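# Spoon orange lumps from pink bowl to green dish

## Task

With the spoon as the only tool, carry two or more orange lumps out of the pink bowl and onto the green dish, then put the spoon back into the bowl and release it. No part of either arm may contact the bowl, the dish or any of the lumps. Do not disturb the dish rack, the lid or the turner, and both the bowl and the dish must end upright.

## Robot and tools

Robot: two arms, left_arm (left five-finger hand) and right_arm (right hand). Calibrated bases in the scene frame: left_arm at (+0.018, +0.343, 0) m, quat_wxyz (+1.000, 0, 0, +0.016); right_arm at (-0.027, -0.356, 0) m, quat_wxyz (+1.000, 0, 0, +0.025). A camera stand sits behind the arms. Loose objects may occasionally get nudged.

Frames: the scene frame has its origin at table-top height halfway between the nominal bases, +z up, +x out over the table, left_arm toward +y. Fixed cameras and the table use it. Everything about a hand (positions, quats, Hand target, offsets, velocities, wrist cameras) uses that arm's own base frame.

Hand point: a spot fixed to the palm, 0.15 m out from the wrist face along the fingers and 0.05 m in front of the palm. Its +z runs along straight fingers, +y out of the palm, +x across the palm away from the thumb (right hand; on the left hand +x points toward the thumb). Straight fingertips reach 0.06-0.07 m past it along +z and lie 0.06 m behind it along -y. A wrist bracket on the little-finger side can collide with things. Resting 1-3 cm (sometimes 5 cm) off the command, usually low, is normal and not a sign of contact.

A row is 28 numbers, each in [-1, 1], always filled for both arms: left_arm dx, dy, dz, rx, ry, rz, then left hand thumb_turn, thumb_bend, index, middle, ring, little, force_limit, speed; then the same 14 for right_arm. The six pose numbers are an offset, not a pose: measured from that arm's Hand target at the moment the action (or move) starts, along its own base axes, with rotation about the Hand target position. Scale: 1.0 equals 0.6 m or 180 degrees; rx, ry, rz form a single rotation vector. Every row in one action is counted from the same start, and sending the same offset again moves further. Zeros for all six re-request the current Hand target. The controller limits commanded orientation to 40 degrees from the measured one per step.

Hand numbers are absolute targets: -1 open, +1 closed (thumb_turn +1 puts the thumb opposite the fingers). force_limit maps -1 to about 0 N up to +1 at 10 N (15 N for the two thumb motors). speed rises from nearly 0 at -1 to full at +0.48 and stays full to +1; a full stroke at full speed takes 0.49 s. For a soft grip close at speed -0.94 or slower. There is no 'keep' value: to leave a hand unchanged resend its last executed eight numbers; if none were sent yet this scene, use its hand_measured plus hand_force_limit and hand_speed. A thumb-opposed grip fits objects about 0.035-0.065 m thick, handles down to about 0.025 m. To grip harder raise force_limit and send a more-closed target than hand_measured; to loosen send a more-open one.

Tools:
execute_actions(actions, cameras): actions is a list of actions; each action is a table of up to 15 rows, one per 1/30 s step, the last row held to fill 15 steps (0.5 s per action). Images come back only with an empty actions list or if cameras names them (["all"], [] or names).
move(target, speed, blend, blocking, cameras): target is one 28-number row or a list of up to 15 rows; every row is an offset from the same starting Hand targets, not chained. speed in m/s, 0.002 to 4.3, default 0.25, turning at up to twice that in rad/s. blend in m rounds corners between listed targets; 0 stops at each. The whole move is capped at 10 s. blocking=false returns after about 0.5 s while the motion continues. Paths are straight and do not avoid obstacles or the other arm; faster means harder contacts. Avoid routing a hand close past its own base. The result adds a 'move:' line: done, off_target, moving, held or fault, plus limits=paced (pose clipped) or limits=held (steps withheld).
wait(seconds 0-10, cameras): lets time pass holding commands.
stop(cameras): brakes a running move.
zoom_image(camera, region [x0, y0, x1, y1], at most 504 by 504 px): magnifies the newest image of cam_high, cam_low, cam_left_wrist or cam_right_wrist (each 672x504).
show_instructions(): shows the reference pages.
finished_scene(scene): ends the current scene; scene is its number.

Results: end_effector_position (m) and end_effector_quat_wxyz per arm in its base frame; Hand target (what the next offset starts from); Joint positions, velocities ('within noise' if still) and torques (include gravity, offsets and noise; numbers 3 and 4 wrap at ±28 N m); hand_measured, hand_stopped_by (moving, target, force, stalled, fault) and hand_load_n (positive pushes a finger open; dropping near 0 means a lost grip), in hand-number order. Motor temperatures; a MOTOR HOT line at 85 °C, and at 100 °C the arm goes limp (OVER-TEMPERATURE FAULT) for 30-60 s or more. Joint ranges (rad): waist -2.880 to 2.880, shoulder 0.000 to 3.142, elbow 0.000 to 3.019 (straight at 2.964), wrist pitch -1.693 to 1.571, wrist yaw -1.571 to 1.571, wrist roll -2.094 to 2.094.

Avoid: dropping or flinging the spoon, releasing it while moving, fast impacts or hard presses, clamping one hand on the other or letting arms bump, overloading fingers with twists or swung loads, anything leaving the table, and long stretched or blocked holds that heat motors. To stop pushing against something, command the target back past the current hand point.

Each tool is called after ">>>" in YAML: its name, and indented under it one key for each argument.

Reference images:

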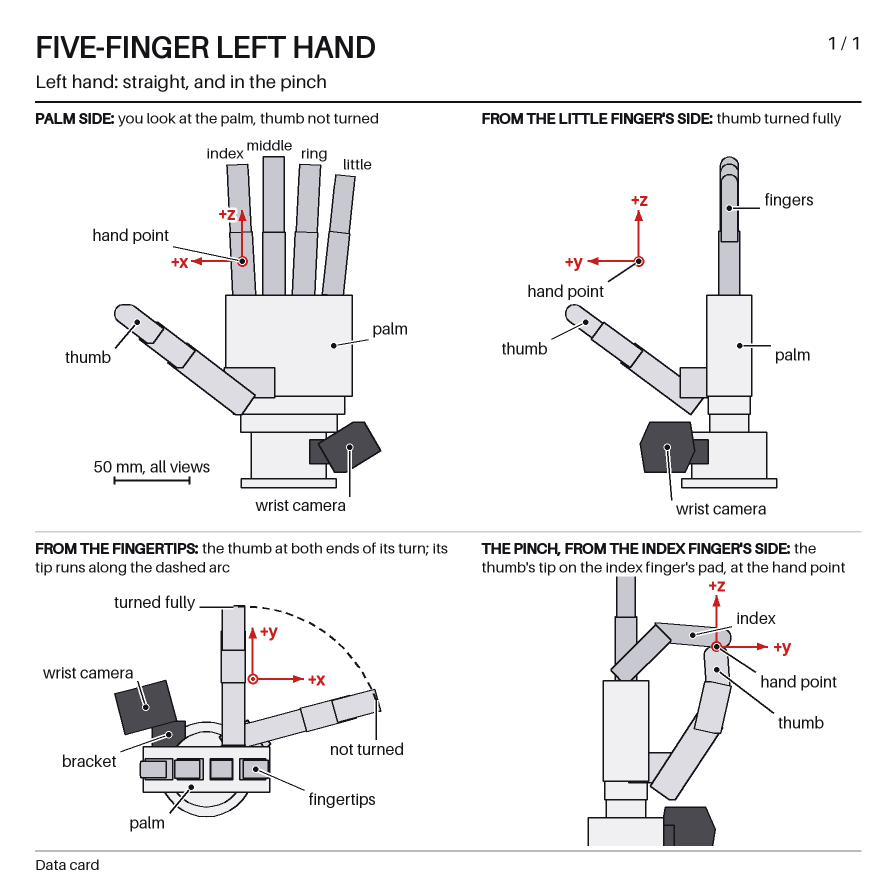

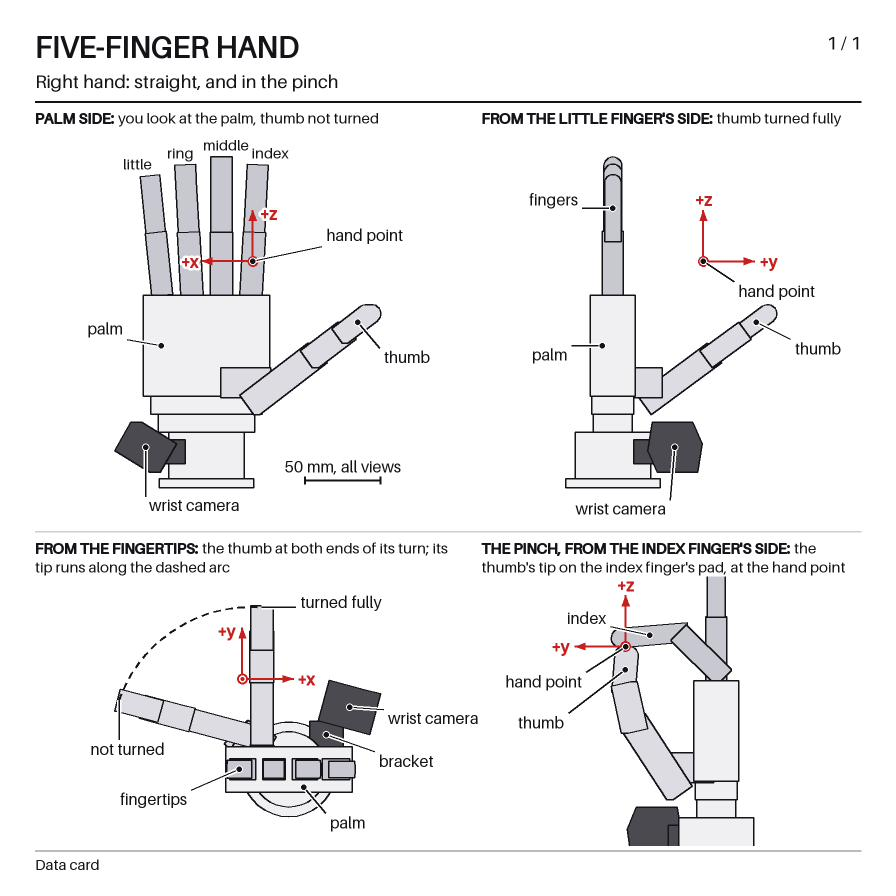

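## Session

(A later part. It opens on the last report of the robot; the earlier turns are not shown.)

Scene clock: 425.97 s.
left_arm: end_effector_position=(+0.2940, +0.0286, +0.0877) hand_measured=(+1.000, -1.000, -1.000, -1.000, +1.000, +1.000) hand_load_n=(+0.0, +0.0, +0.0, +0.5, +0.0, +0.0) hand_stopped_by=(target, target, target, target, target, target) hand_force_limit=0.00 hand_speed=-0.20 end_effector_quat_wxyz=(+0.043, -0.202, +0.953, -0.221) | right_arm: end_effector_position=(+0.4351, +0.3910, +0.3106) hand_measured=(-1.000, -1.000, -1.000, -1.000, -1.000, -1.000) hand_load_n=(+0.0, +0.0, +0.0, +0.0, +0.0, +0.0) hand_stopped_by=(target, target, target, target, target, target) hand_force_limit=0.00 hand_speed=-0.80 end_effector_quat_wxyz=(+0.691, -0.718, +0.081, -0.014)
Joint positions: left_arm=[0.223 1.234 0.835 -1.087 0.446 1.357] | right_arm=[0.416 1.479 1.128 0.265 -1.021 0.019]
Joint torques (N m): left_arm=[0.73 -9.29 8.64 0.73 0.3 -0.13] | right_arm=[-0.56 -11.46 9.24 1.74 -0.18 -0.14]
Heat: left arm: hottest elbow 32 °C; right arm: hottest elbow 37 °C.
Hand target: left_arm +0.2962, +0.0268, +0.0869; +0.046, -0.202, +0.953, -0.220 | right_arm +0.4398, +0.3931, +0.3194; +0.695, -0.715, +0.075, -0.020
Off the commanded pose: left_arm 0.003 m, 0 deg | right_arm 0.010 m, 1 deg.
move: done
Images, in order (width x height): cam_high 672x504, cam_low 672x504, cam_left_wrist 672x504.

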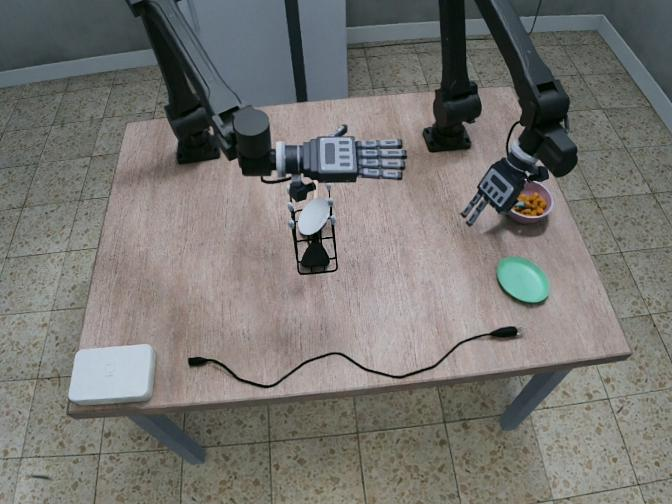

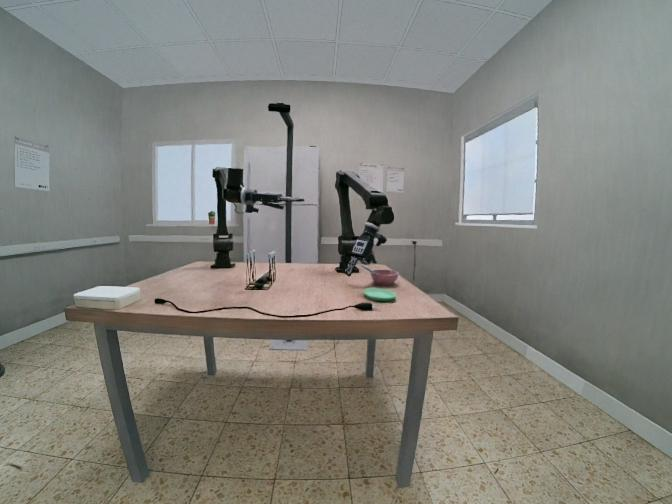

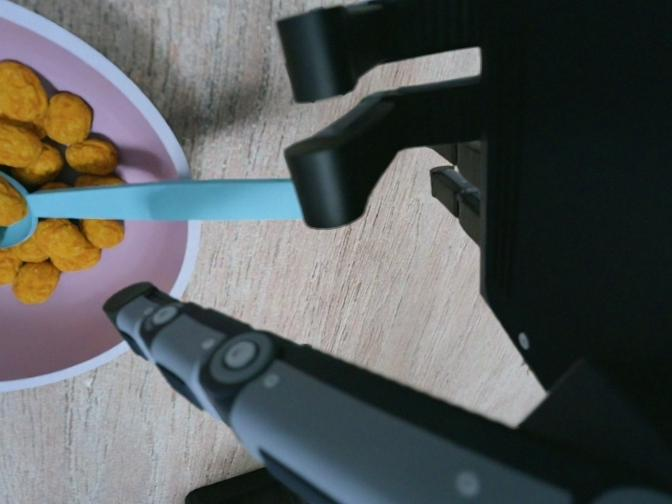

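>>> move:
  target: [-0.005, 0.0095, -0.005, 0, 0, 0, 1, 0, -0.25, -0.25, 1, 1, -0.3, -0.7, 0, 0, 0, 0, 0, 0, -1, -1, -1, -1, -1, -1, 0, -0.8]
  speed: 0.05
  cameras: ["cam_high", "cam_low", "cam_left_wrist"]

>>> zoom_image:
  camera: "cam_low"
  region: [342, 250, 382, 290]

>>> zoom_image:
  camera: "cam_left_wrist"
  region: [80, 80, 480, 380]

Scene clock: 459.97 s.
left_arm: end_effector_position=(+0.2908, +0.0288, +0.0851) hand_measured=(+1.000, +0.000, -0.250, -0.250, +1.000, +1.000) hand_load_n=(+0.0, +0.5, +0.0, +0.5, +0.0, +0.0) hand_stopped_by=(target, target, target, target, target, target) hand_force_limit=-0.30 hand_speed=-0.70 end_effector_quat_wxyz=(+0.039, -0.203, +0.953, -0.221) | right_arm: end_effector_position=(+0.4351, +0.3910, +0.3106) hand_measured=(-1.000, -1.000, -1.000, -1.000, -1.000, -1.000) hand_load_n=(-0.5, +0.0, -0.5, +0.0, +0.0, +0.0) hand_stopped_by=(target, target, target, target, target, target) hand_force_limit=0.00 hand_speed=-0.80 end_effector_quat_wxyz=(+0.691, -0.718, +0.081, -0.014)
Joint positions: left_arm=[0.226 1.234 0.827 -1.087 0.446 1.359] | right_arm=[0.416 1.479 1.128 0.265 -1.021 0.019]
Joint torques (N m): left_arm=[2.14 -9.29 8.59 0.69 0.35 0.03] | right_arm=[-0.56 -11.46 9.25 1.7 -0.17 -0.15]
Heat: left arm: hottest elbow 32 °C; right arm: hottest elbow 37 °C.
Hand target: left_arm +0.2932, +0.0325, +0.0839; +0.046, -0.202, +0.953, -0.220 | right_arm +0.4398, +0.3931, +0.3194; +0.695, -0.715, +0.075, -0.020
Off the commanded pose: left_arm 0.005 m, 1 deg | right_arm 0.010 m, 1 deg.
move: done
Images, in order (width x height): cam_high 672x504, cam_low 672x504, cam_left_wrist 672x504.

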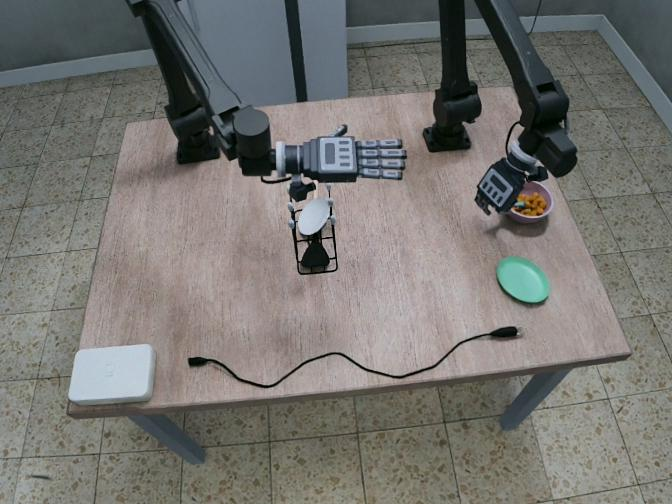

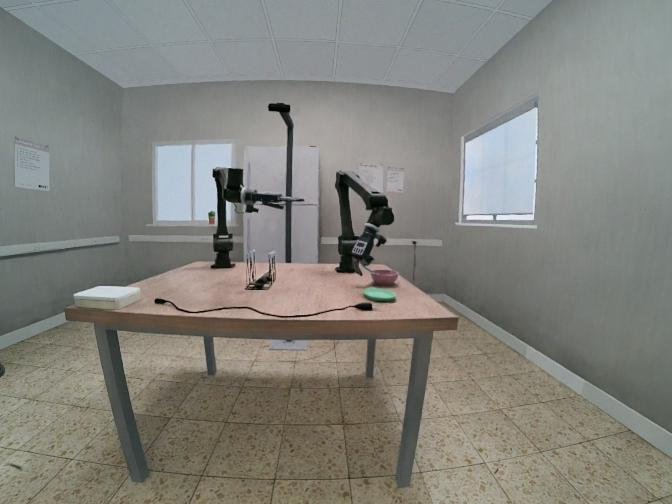

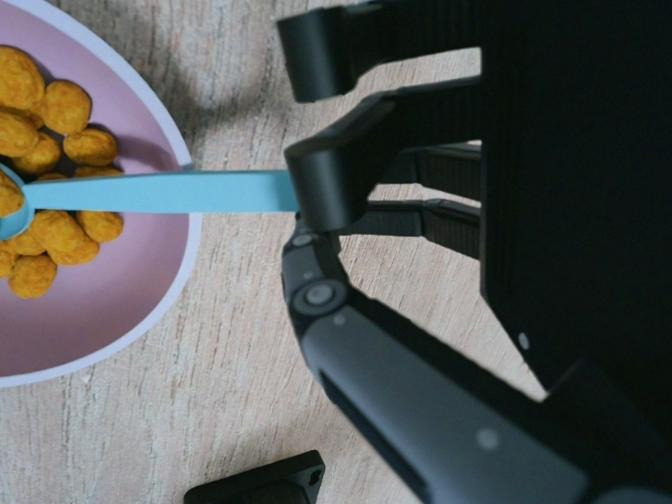

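Scaled by 12.600 from the camera's 672x504 image, which has a finer 960x720 frame.

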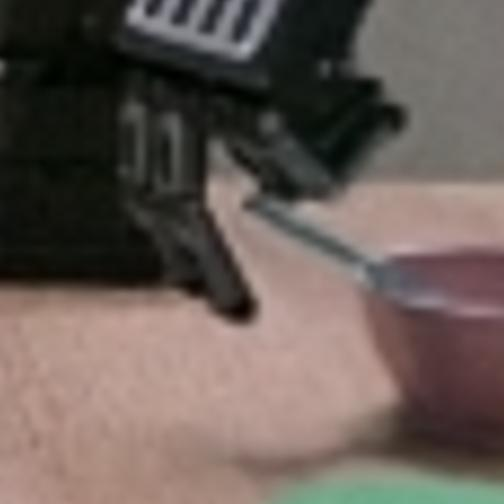

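Scaled by 1.260 from the camera's 672x504 image, which has a finer 960x720 frame.

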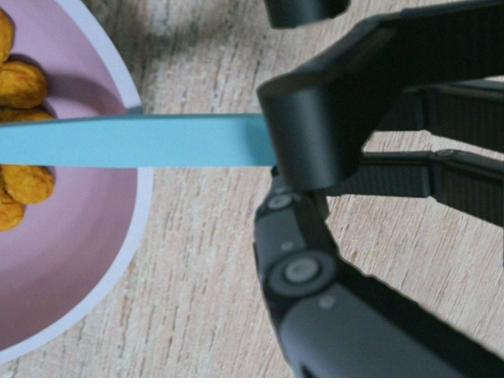

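>>> move:
  target: [0.008, 0.004, 0, 0, 0, 0, 1, 0, -0.25, -0.25, 1, 1, -0.3, -0.7, 0, 0, 0, 0, 0, 0, -1, -1, -1, -1, -1, -1, 0, -0.8]
  speed: 0.05
  cameras: ["cam_left_wrist"]

>>> zoom_image:
  camera: "cam_left_wrist"
  region: [80, 80, 480, 380]

Scene clock: 470.83 s.
left_arm: end_effector_position=(+0.2907, +0.0300, +0.0851) hand_measured=(+1.000, +0.000, -0.250, -0.250, +1.000, +1.000) hand_load_n=(+0.0, +0.0, +0.0, +0.5, +0.0, +0.0) hand_stopped_by=(target, target, target, target, target, target) hand_force_limit=-0.30 hand_speed=-0.70 end_effector_quat_wxyz=(+0.040, -0.205, +0.953, -0.221) | right_arm: end_effector_position=(+0.4351, +0.3910, +0.3106) hand_measured=(-1.000, -1.000, -1.000, -1.000, -1.000, -1.000) hand_load_n=(+0.0, +0.0, +0.0, +0.0, +0.0, +0.0) hand_stopped_by=(target, target, target, target, target, target) hand_force_limit=0.00 hand_speed=-0.80 end_effector_quat_wxyz=(+0.691, -0.718, +0.081, -0.014)
Joint positions: left_arm=[0.23 1.234 0.827 -1.087 0.446 1.36] | right_arm=[0.416 1.479 1.128 0.265 -1.021 0.019]
Joint torques (N m): left_arm=[2.2 -7.94 9.65 0.72 0.37 0.05] | right_arm=[-0.73 -11.58 9.25 1.74 -0.16 -0.12]
Motor temperatures (°C): left_arm=[21 25 31 22 19 20] | right_arm=[23 24 37 20 20 20]
Heat: left arm: hottest elbow 31 °C; right arm: hottest elbow 37 °C.
Hand target: left_arm +0.2980, +0.0350, +0.0839; +0.046, -0.202, +0.953, -0.220 | right_arm +0.4398, +0.3931, +0.3194; +0.695, -0.715, +0.075, -0.020
Off the commanded pose: left_arm 0.009 m, 1 deg | right_arm 0.010 m, 1 deg.
move: done
Images, in order (width x height): cam_left_wrist 672x504.

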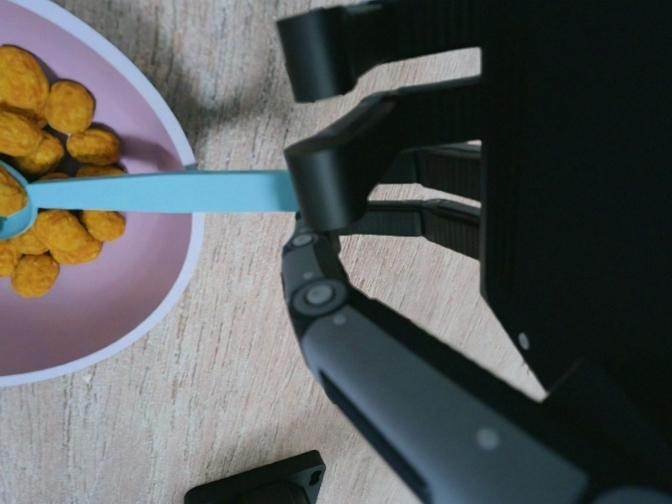

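Scaled by 1.260 from the camera's 672x504 image, which has a finer 960x720 frame.

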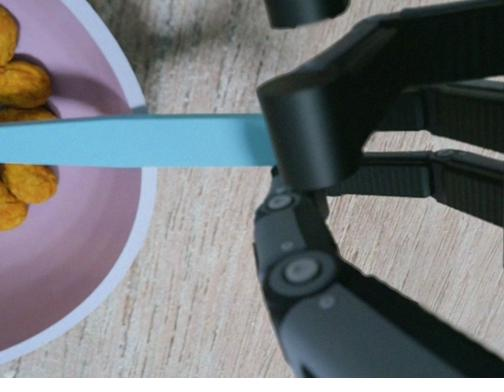

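>>> move:
  target: [0.01, 0, 0, 0, 0, 0, 1, 0, -0.25, -0.25, 1, 1, -0.3, -0.7, 0, 0, 0, 0, 0, 0, -1, -1, -1, -1, -1, -1, 0, -0.8]
  speed: 0.1
  cameras: ["cam_left_wrist"]

Scene clock: 478.70 s.
left_arm: end_effector_position=(+0.2912, +0.0301, +0.0813) hand_measured=(+1.000, +0.000, -0.250, -0.250, +1.000, +1.000) hand_load_n=(+0.5, +0.0, +0.5, +0.0, +0.0, +0.0) hand_stopped_by=(target, target, target, target, target, target) hand_force_limit=-0.30 hand_speed=-0.70 end_effector_quat_wxyz=(+0.035, -0.205, +0.953, -0.221) | right_arm: end_effector_position=(+0.4351, +0.3910, +0.3106) hand_measured=(-1.000, -1.000, -1.000, -1.000, -1.000, -1.000) hand_load_n=(-0.5, +0.0, +0.0, +0.0, +0.0, +0.0) hand_stopped_by=(target, target, target, target, target, target) hand_force_limit=0.00 hand_speed=-0.80 end_effector_quat_wxyz=(+0.691, -0.718, +0.081, -0.014)
Joint positions: left_arm=[0.23 1.247 0.827 -1.083 0.446 1.36] | right_arm=[0.416 1.479 1.128 0.265 -1.021 0.019]
Joint torques (N m): left_arm=[1.85 -7.82 10.78 0.7 0.35 0.02] | right_arm=[-0.79 -11.52 9.29 1.69 -0.17 -0.14]
Heat: left arm: hottest elbow 31 °C; right arm: hottest elbow 37 °C.
Hand target: left_arm +0.3040, +0.0350, +0.0839; +0.046, -0.202, +0.953, -0.220 | right_arm +0.4398, +0.3931, +0.3194; +0.695, -0.715, +0.075, -0.020
Off the commanded pose: left_arm 0.014 m, 1 deg | right_arm 0.010 m, 1 deg.
move: off_target (left_arm)
Images, in order (width x height): cam_left_wrist 672x504.

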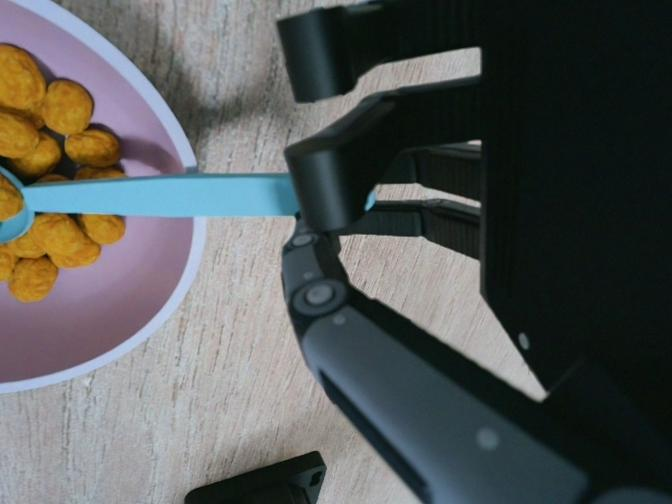

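>>> move:
  target: [0, 0, 0, 0, 0, 0, 1, 0, 0.4, 0.4, 1, 1, -0.4, -0.9, 0, 0, 0, 0, 0, 0, -1, -1, -1, -1, -1, -1, 0, -0.8]
  speed: 0.1
  cameras: ["cam_left_wrist", "cam_low"]

>>> zoom_image:
  camera: "cam_low"
  region: [342, 250, 382, 290]

>>> zoom_image:
  camera: "cam_left_wrist"
  region: [80, 80, 480, 380]

Scene clock: 488.97 s.
left_arm: end_effector_position=(+0.2912, +0.0301, +0.0813) hand_measured=(+1.000, +0.000, +0.232, +0.130, +1.000, +1.000) hand_load_n=(+0.5, +2.0, +4.0, +4.0, +0.0, +0.0) hand_stopped_by=(target, target, force, force, target, target) hand_force_limit=-0.40 hand_speed=-0.90 end_effector_quat_wxyz=(+0.035, -0.205, +0.953, -0.221) | right_arm: end_effector_position=(+0.4351, +0.3910, +0.3106) hand_measured=(-1.000, -1.000, -1.000, -1.000, -1.000, -1.000) hand_load_n=(-0.5, +0.0, +0.0, +0.0, +0.0, +0.0) hand_stopped_by=(target, target, target, target, target, target) hand_force_limit=0.00 hand_speed=-0.80 end_effector_quat_wxyz=(+0.691, -0.718, +0.081, -0.014)
Joint positions: left_arm=[0.23 1.247 0.827 -1.083 0.446 1.36] | right_arm=[0.416 1.479 1.128 0.265 -1.021 0.019]
Joint torques (N m): left_arm=[1.85 -7.77 10.8 0.69 0.34 0.02] | right_arm=[-0.67 -11.63 9.22 1.7 -0.16 -0.14]
Heat: left arm: hottest elbow 31 °C; right arm: hottest elbow 37 °C.
Hand target: left_arm +0.3040, +0.0350, +0.0839; +0.046, -0.202, +0.953, -0.220 | right_arm +0.4398, +0.3931, +0.3194; +0.695, -0.715, +0.075, -0.020
Off the commanded pose: left_arm 0.014 m, 1 deg | right_arm 0.010 m, 1 deg.
move: off_target (left_arm)
Images, in order (width x height): cam_low 672x504, cam_left_wrist 672x504.

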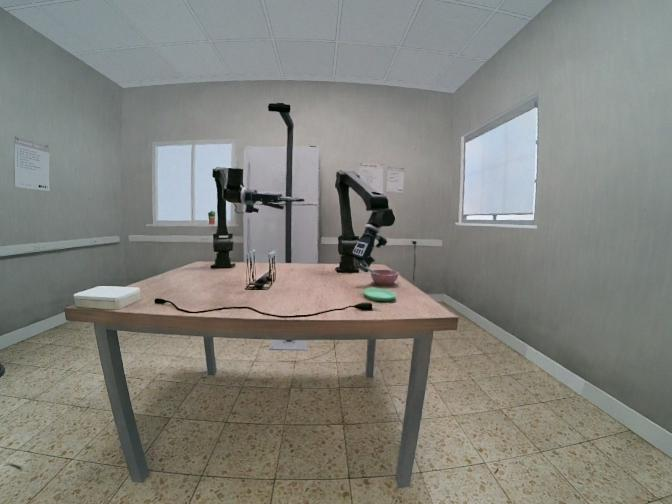

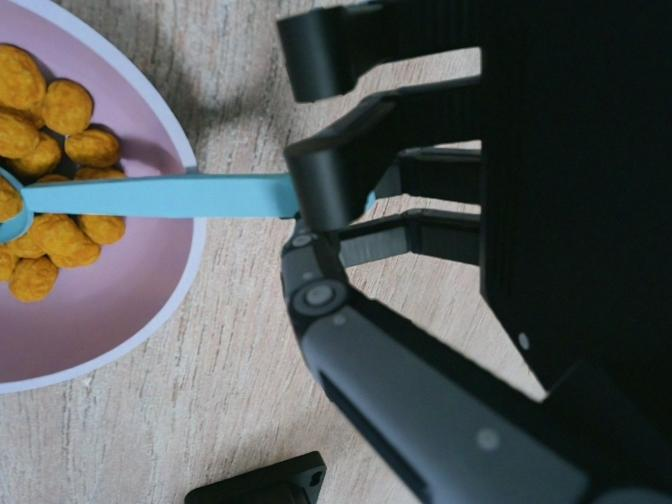

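Scaled by 12.600 from the camera's 672x504 image, which has a finer 960x720 frame.

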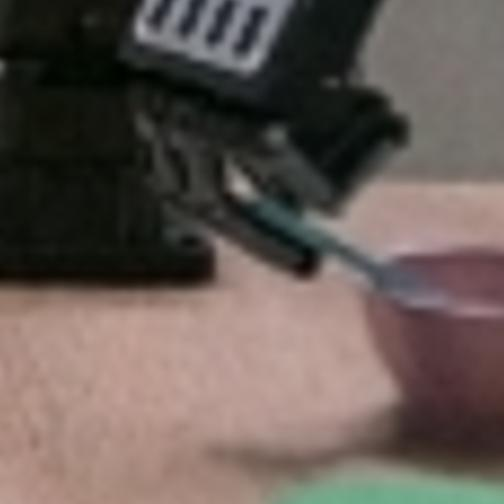

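Scaled by 1.260 from the camera's 672x504 image, which has a finer 960x720 frame.

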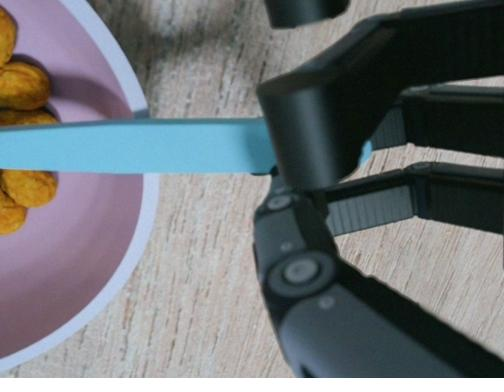

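>>> move:
  target: [-0.008, -0.025, 0.024, 0.1267, 0.057, 0, 1, 0, 0.4, 0.4, 1, 1, -0.4, -0.9, 0, 0, 0, 0, 0, 0, -1, -1, -1, -1, -1, -1, 0, -0.8]
  speed: 0.06
  cameras: ["cam_left_wrist", "cam_low", "cam_high"]

>>> zoom_image:
  camera: "cam_low"
  region: [342, 240, 412, 300]

>>> zoom_image:
  camera: "cam_high"
  region: [470, 140, 590, 240]

Scene clock: 514.97 s.
left_arm: end_effector_position=(+0.2869, +0.0228, +0.0905) hand_measured=(+1.000, +0.000, +0.232, +0.130, +1.000, +1.000) hand_load_n=(+0.5, +2.0, +4.0, +4.0, +0.0, +0.0) hand_stopped_by=(target, target, force, force, target, target) hand_force_limit=-0.40 hand_speed=-0.90 end_effector_quat_wxyz=(-0.004, -0.206, +0.978, -0.009) | right_arm: end_effector_position=(+0.4351, +0.3910, +0.3106) hand_measured=(-1.000, -1.000, -1.000, -1.000, -1.000, -1.000) hand_load_n=(+0.0, +0.0, +0.0, +0.0, +0.0, +0.0) hand_stopped_by=(target, target, target, target, target, target) hand_force_limit=0.00 hand_speed=-0.80 end_effector_quat_wxyz=(+0.691, -0.718, +0.081, -0.014)
Joint positions: left_arm=[-0.046 1.315 0.897 -1.157 0.019 1.109] | right_arm=[0.416 1.479 1.128 0.265 -1.021 0.019]
Joint torques (N m): left_arm=[0.85 -8.82 12.05 -0.42 -0.16 -0.14] | right_arm=[-0.62 -11.28 9.28 1.7 -0.19 -0.12]
Heat: left arm: hottest elbow 32 °C; right arm: hottest elbow 37 °C.
Hand target: left_arm +0.2992, +0.0200, +0.0983; +0.001, -0.208, +0.978, -0.008 | right_arm +0.4398, +0.3931, +0.3194; +0.695, -0.715, +0.075, -0.020
Off the commanded pose: left_arm 0.015 m, 1 deg | right_arm 0.010 m, 1 deg.
move: off_target (left_arm)
Images, in order (width x height): cam_high 672x504, cam_low 672x504, cam_left_wrist 672x504.

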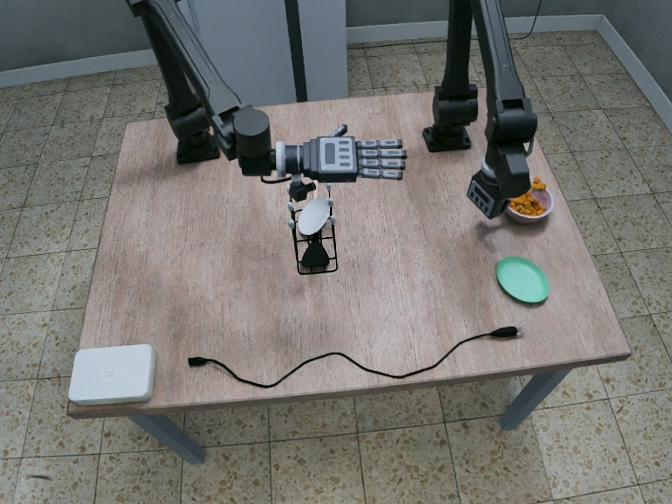

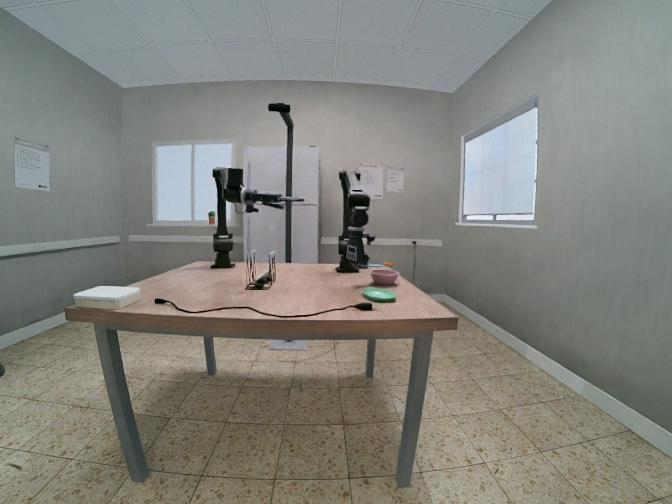

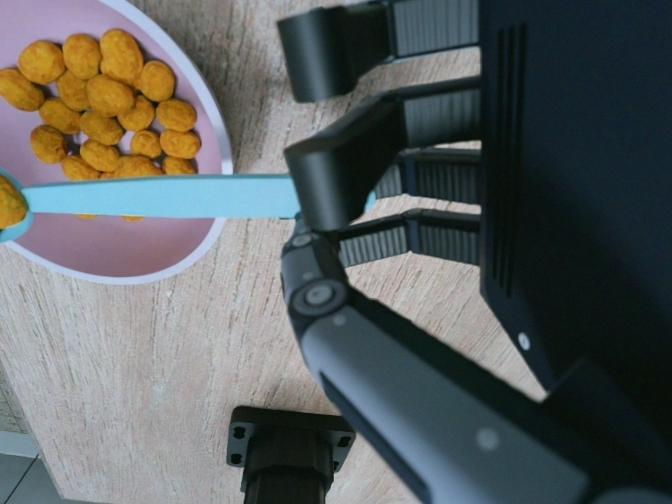

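Scaled by 7.200 from the camera's 672x504 image, which has a finer 960x720 frame.

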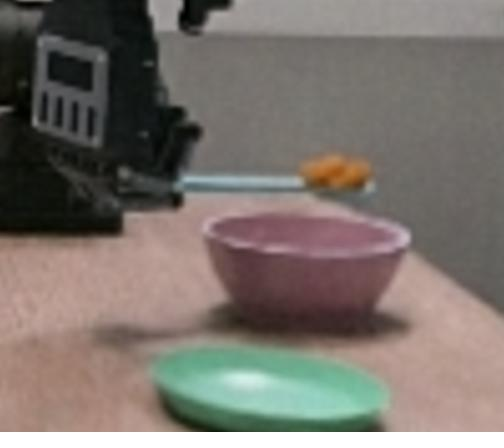

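Scaled by 4.200 from the camera's 672x504 image, which has a finer 960x720 frame.

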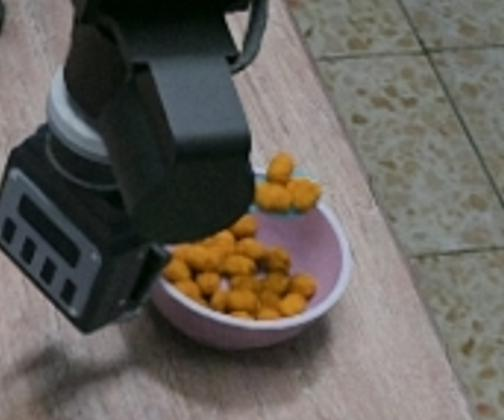

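>>> move:
  target:
    - [0, 0, 0.117, 0, 0, 0, 1, 0, 0.4, 0.4, 1, 1, -0.4, -0.9, 0, 0, 0, 0, 0, 0, -1, -1, -1, -1, -1, -1, 0, -0.8]
    - [0.388, 0.018, 0.117, 0, 0, 0, 1, 0, 0.4, 0.4, 1, 1, -0.4, -0.9, 0, 0, 0, 0, 0, 0, -1, -1, -1, -1, -1, -1, 0, -0.8]
  speed: 0.08
  blend: [0.03, 0]
  cameras: ["cam_left_wrist", "cam_low", "cam_high"]

>>> zoom_image:
  camera: "cam_low"
  region: [342, 230, 422, 310]

>>> zoom_image:
  camera: "cam_high"
  region: [470, 180, 610, 320]

Scene clock: 541.03 s.
left_arm: end_effector_position=(+0.5211, +0.0257, +0.1667) hand_measured=(+1.000, +0.000, +0.232, +0.130, +1.000, +1.000) hand_load_n=(+0.0, +2.0, +4.0, +4.0, +0.0, +0.0) hand_stopped_by=(target, target, force, force, target, target) hand_force_limit=-0.40 hand_speed=-0.90 end_effector_quat_wxyz=(-0.001, -0.209, +0.978, -0.009) | right_arm: end_effector_position=(+0.4351, +0.3910, +0.3106) hand_measured=(-1.000, -1.000, -1.000, -1.000, -1.000, -1.000) hand_load_n=(+0.0, +0.0, +0.0, +0.0, +0.0, +0.0) hand_stopped_by=(target, target, target, target, target, target) hand_force_limit=0.00 hand_speed=-0.80 end_effector_quat_wxyz=(+0.691, -0.718, +0.081, -0.014)
Joint positions: left_arm=[-0.022 1.857 1.754 -1.467 0.018 1.127] | right_arm=[0.416 1.479 1.128 0.265 -1.021 0.019]
Joint torques (N m): left_arm=[2.2 -19.43 13.01 -0.43 -0.14 0.05] | right_arm=[-0.5 -11.75 9.21 1.74 -0.18 -0.15]
Heat: left arm: hottest elbow 34 °C; right arm: hottest elbow 37 °C.
Hand target: left_arm +0.5320, +0.0309, +0.1686; +0.001, -0.208, +0.978, -0.008 | right_arm +0.4398, +0.3931, +0.3194; +0.695, -0.715, +0.075, -0.020
Off the commanded pose: left_arm 0.012 m, 0 deg | right_arm 0.010 m, 1 deg.
move: off_target (left_arm)
Images, in order (width x height): cam_high 672x504, cam_low 672x504, cam_left_wrist 672x504.

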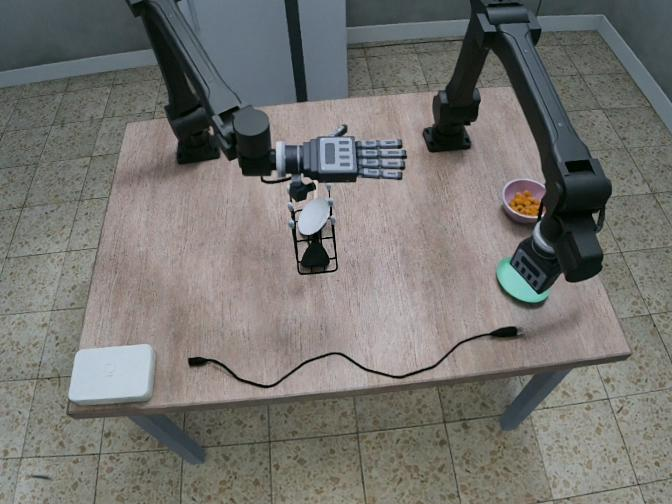

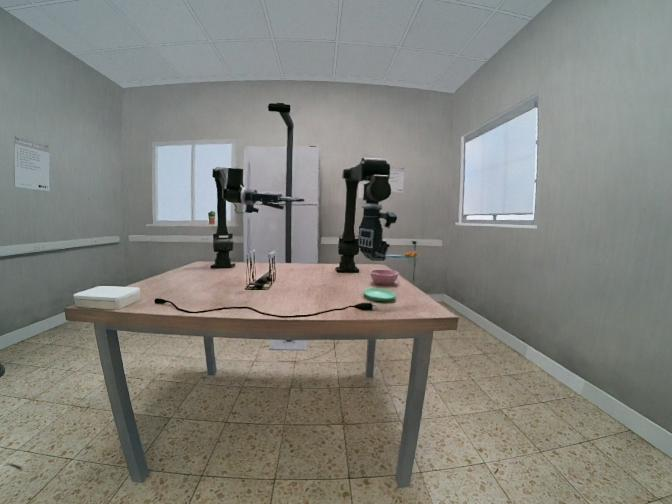

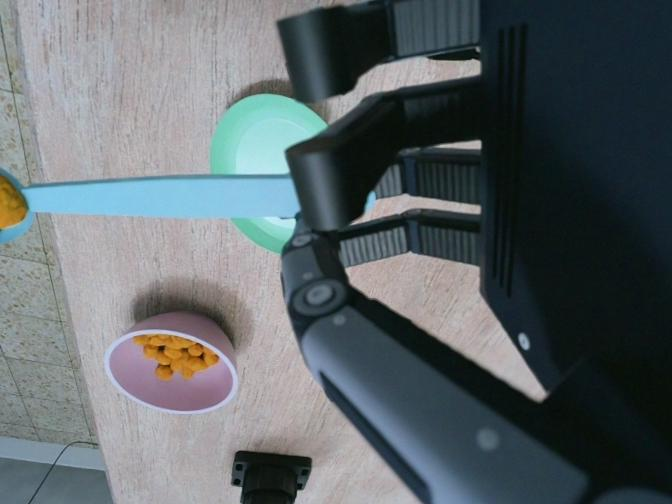

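Scaled by 6.300 from the camera's 672x504 image, which has a finer 960x720 frame.

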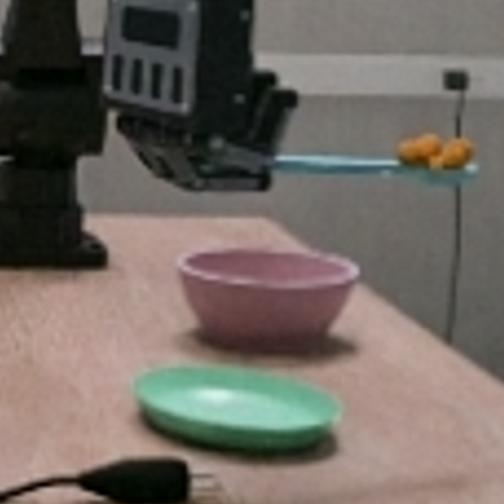

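Scaled by 3.600 from the camera's 672x504 image, which has a finer 960x720 frame.

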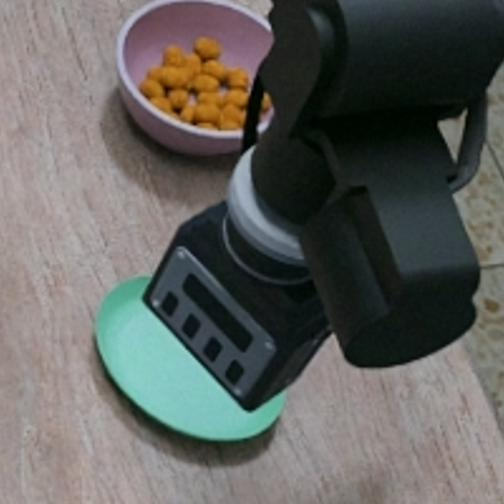

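>>> move:
  target: [0.05, -0.163, -0.086, -0.1014, -0.0454, 0, 1, 0, 0.4, 0.4, 1, 1, -0.4, -0.9, 0, 0, 0, 0, 0, 0, -1, -1, -1, -1, -1, -1, 0, -0.8]
  speed: 0.08
  cameras: ["cam_left_wrist", "cam_low", "cam_high"]

>>> zoom_image:
  camera: "cam_low"
  region: [342, 230, 422, 310]

>>> zoom_image:
  camera: "cam_high"
  region: [470, 180, 610, 320]

Scene clock: 579.90 s.
left_arm: end_effector_position=(+0.5597, -0.0618, +0.1272) hand_measured=(+1.000, +0.000, +0.232, +0.130, +1.000, +1.000) hand_load_n=(+0.5, +2.0, +4.0, +4.0, +0.5, +0.0) hand_stopped_by=(target, target, force, force, target, target) hand_force_limit=-0.40 hand_speed=-0.90 end_effector_quat_wxyz=(+0.041, -0.202, +0.962, -0.177) | right_arm: end_effector_position=(+0.4351, +0.3910, +0.3106) hand_measured=(-1.000, -1.000, -1.000, -1.000, -1.000, -1.000) hand_load_n=(-0.5, +0.0, +0.0, +0.0, +0.0, +0.0) hand_stopped_by=(target, target, target, target, target, target) hand_force_limit=0.00 hand_speed=-0.80 end_effector_quat_wxyz=(+0.691, -0.718, +0.081, -0.014)
Joint positions: left_arm=[-0.064 1.857 1.668 -1.201 0.319 1.064] | right_arm=[0.416 1.479 1.128 0.265 -1.021 0.019]
Joint torques (N m): left_arm=[0.79 -20.42 9.36 0.88 0.39 -0.13] | right_arm=[-0.5 -11.63 9.22 1.77 -0.18 -0.13]
Motor temperatures (°C): left_arm=[21 28 38 22 19 20] | right_arm=[23 24 38 20 19 19]
Heat: left arm: hottest elbow 38 °C; right arm: hottest elbow 38 °C.
Hand target: left_arm +0.5620, -0.0671, +0.1169; +0.037, -0.204, +0.962, -0.178 | right_arm +0.4398, +0.3931, +0.3194; +0.695, -0.715, +0.075, -0.020
Off the commanded pose: left_arm 0.012 m, 1 deg | right_arm 0.010 m, 1 deg.
move: off_target (left_arm)
Images, in order (width x height): cam_high 672x504, cam_low 672x504, cam_left_wrist 672x504.

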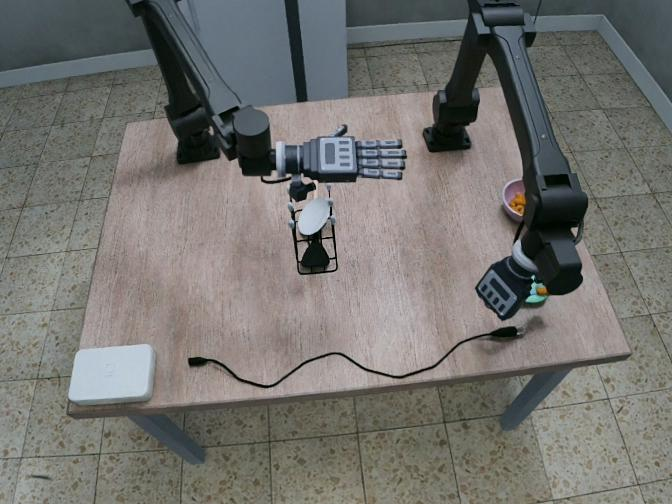

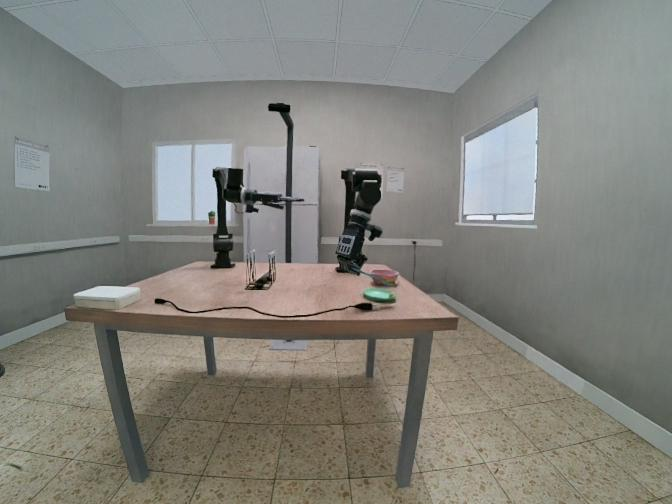

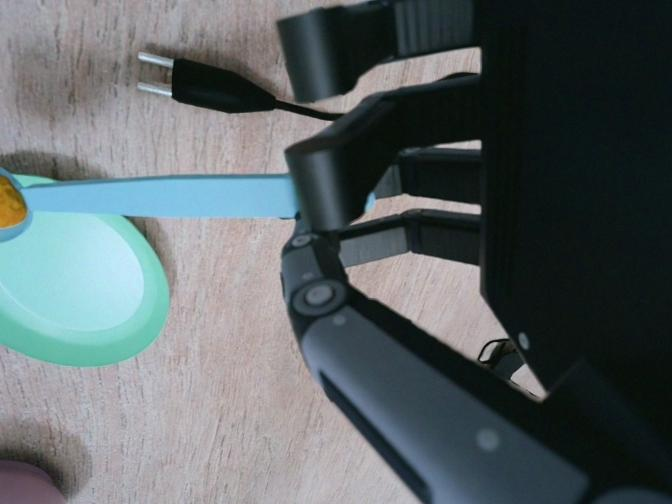

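Scaled by 6.300 from the camera's 672x504 image, which has a finer 960x720 frame.

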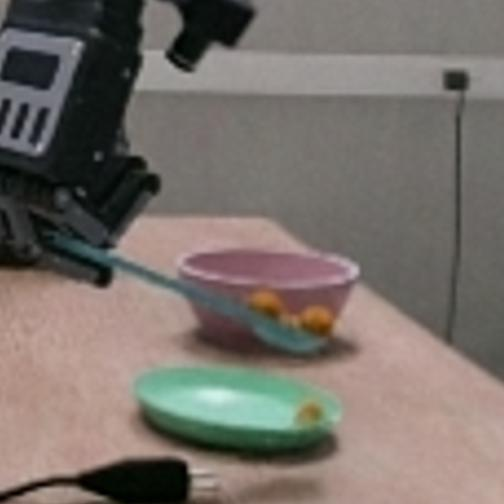

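Scaled by 3.600 from the camera's 672x504 image, which has a finer 960x720 frame.

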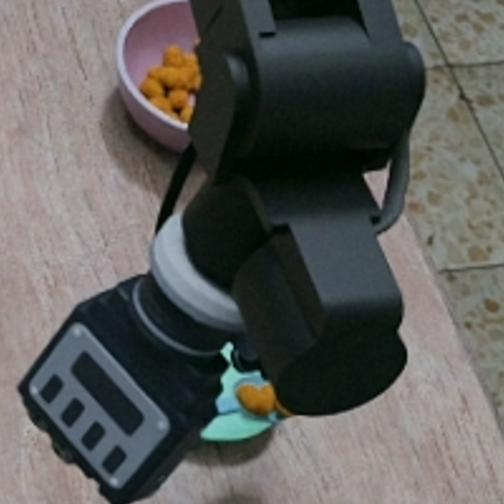

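>>> move:
  target: [-0.07, -0.037, -0.042, 0, 0, 0, 1, 0, 0.4, 0.4, 1, 1, -0.4, -0.9, 0, 0, 0, 0, 0, 0, -1, -1, -1, -1, -1, -1, 0, -0.8]
  speed: 0.06
  cameras: ["cam_left_wrist", "cam_low", "cam_high"]

>>> zoom_image:
  camera: "cam_low"
  region: [342, 230, 422, 310]

>>> zoom_image:
  camera: "cam_high"
  region: [470, 180, 610, 320]

Scene clock: 604.60 s.
left_arm: end_effector_position=(+0.5174, -0.0853, +0.0858) hand_measured=(+1.000, +0.000, +0.232, +0.130, +1.000, +1.000) hand_load_n=(+0.0, +2.0, +4.0, +4.0, +0.0, +0.0) hand_stopped_by=(target, target, force, force, target, target) hand_force_limit=-0.40 hand_speed=-0.90 end_effector_quat_wxyz=(+0.026, -0.204, +0.963, -0.175) | right_arm: end_effector_position=(+0.4351, +0.3910, +0.3106) hand_measured=(-1.000, -1.000, -1.000, -1.000, -1.000, -1.000) hand_load_n=(-0.5, +0.0, +0.0, +0.0, +0.0, +0.0) hand_stopped_by=(target, target, target, target, target, target) hand_force_limit=0.00 hand_speed=-0.80 end_effector_quat_wxyz=(+0.691, -0.718, +0.081, -0.014)
Joint positions: left_arm=[-0.111 1.802 1.475 -1.079 0.316 1.016] | right_arm=[0.416 1.479 1.128 0.265 -1.021 0.019]
Joint torques (N m): left_arm=[0.91 -21.83 8.99 0.88 0.16 -0.13] | right_arm=[-0.67 -11.34 9.21 1.76 -0.18 -0.14]
Heat: left arm: hottest elbow 34 °C; right arm: hottest elbow 38 °C.
Hand target: left_arm +0.5200, -0.0892, +0.0917; +0.037, -0.204, +0.962, -0.178 | right_arm +0.4398, +0.3931, +0.3194; +0.695, -0.715, +0.075, -0.020
Off the commanded pose: left_arm 0.008 m, 1 deg | right_arm 0.010 m, 1 deg.
move: done
Images, in order (width x height): cam_high 672x504, cam_low 672x504, cam_left_wrist 672x504.

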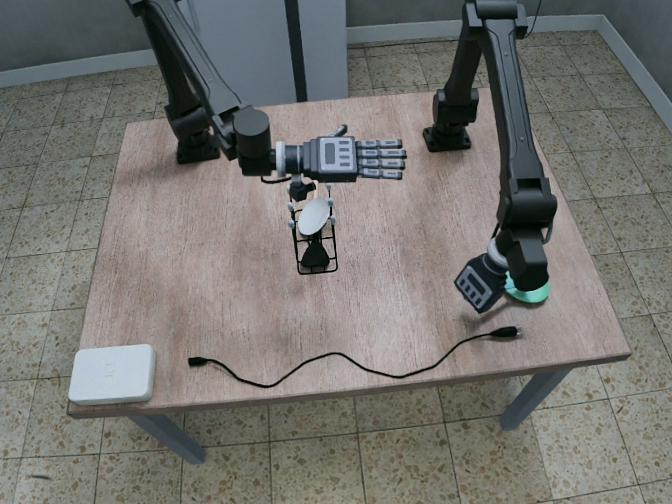

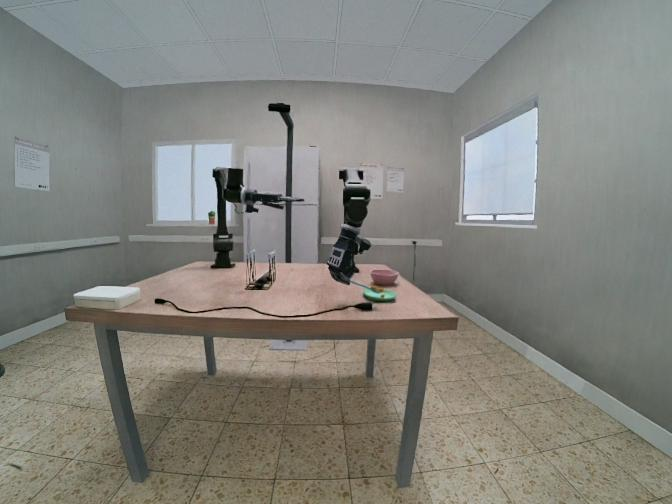

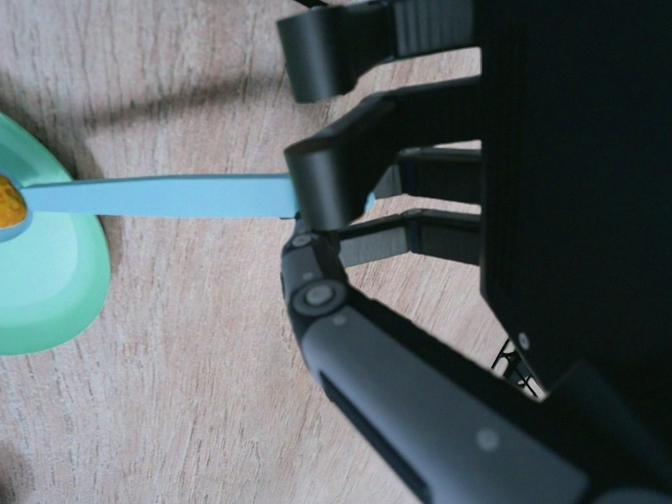

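Scaled by 6.300 from the camera's 672x504 image, which has a finer 960x720 frame.

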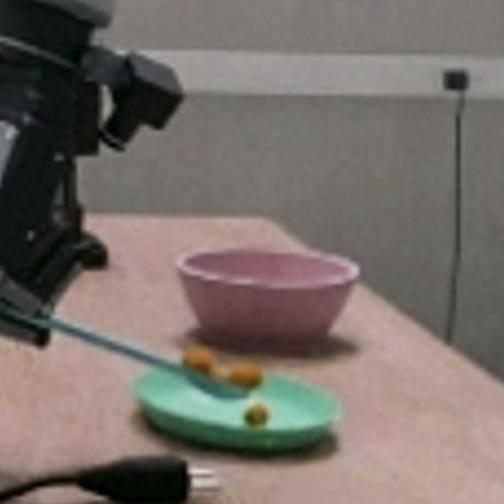

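Scaled by 3.600 from the camera's 672x504 image, which has a finer 960x720 frame.

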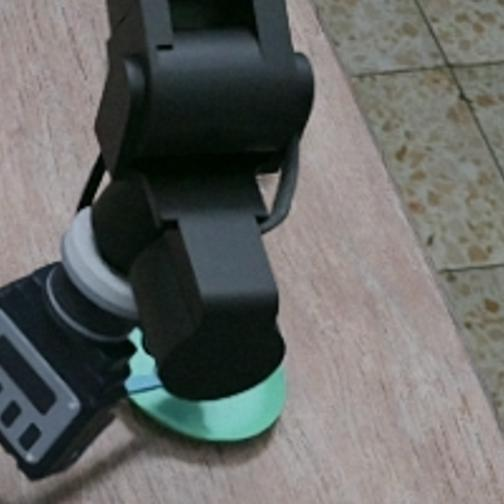

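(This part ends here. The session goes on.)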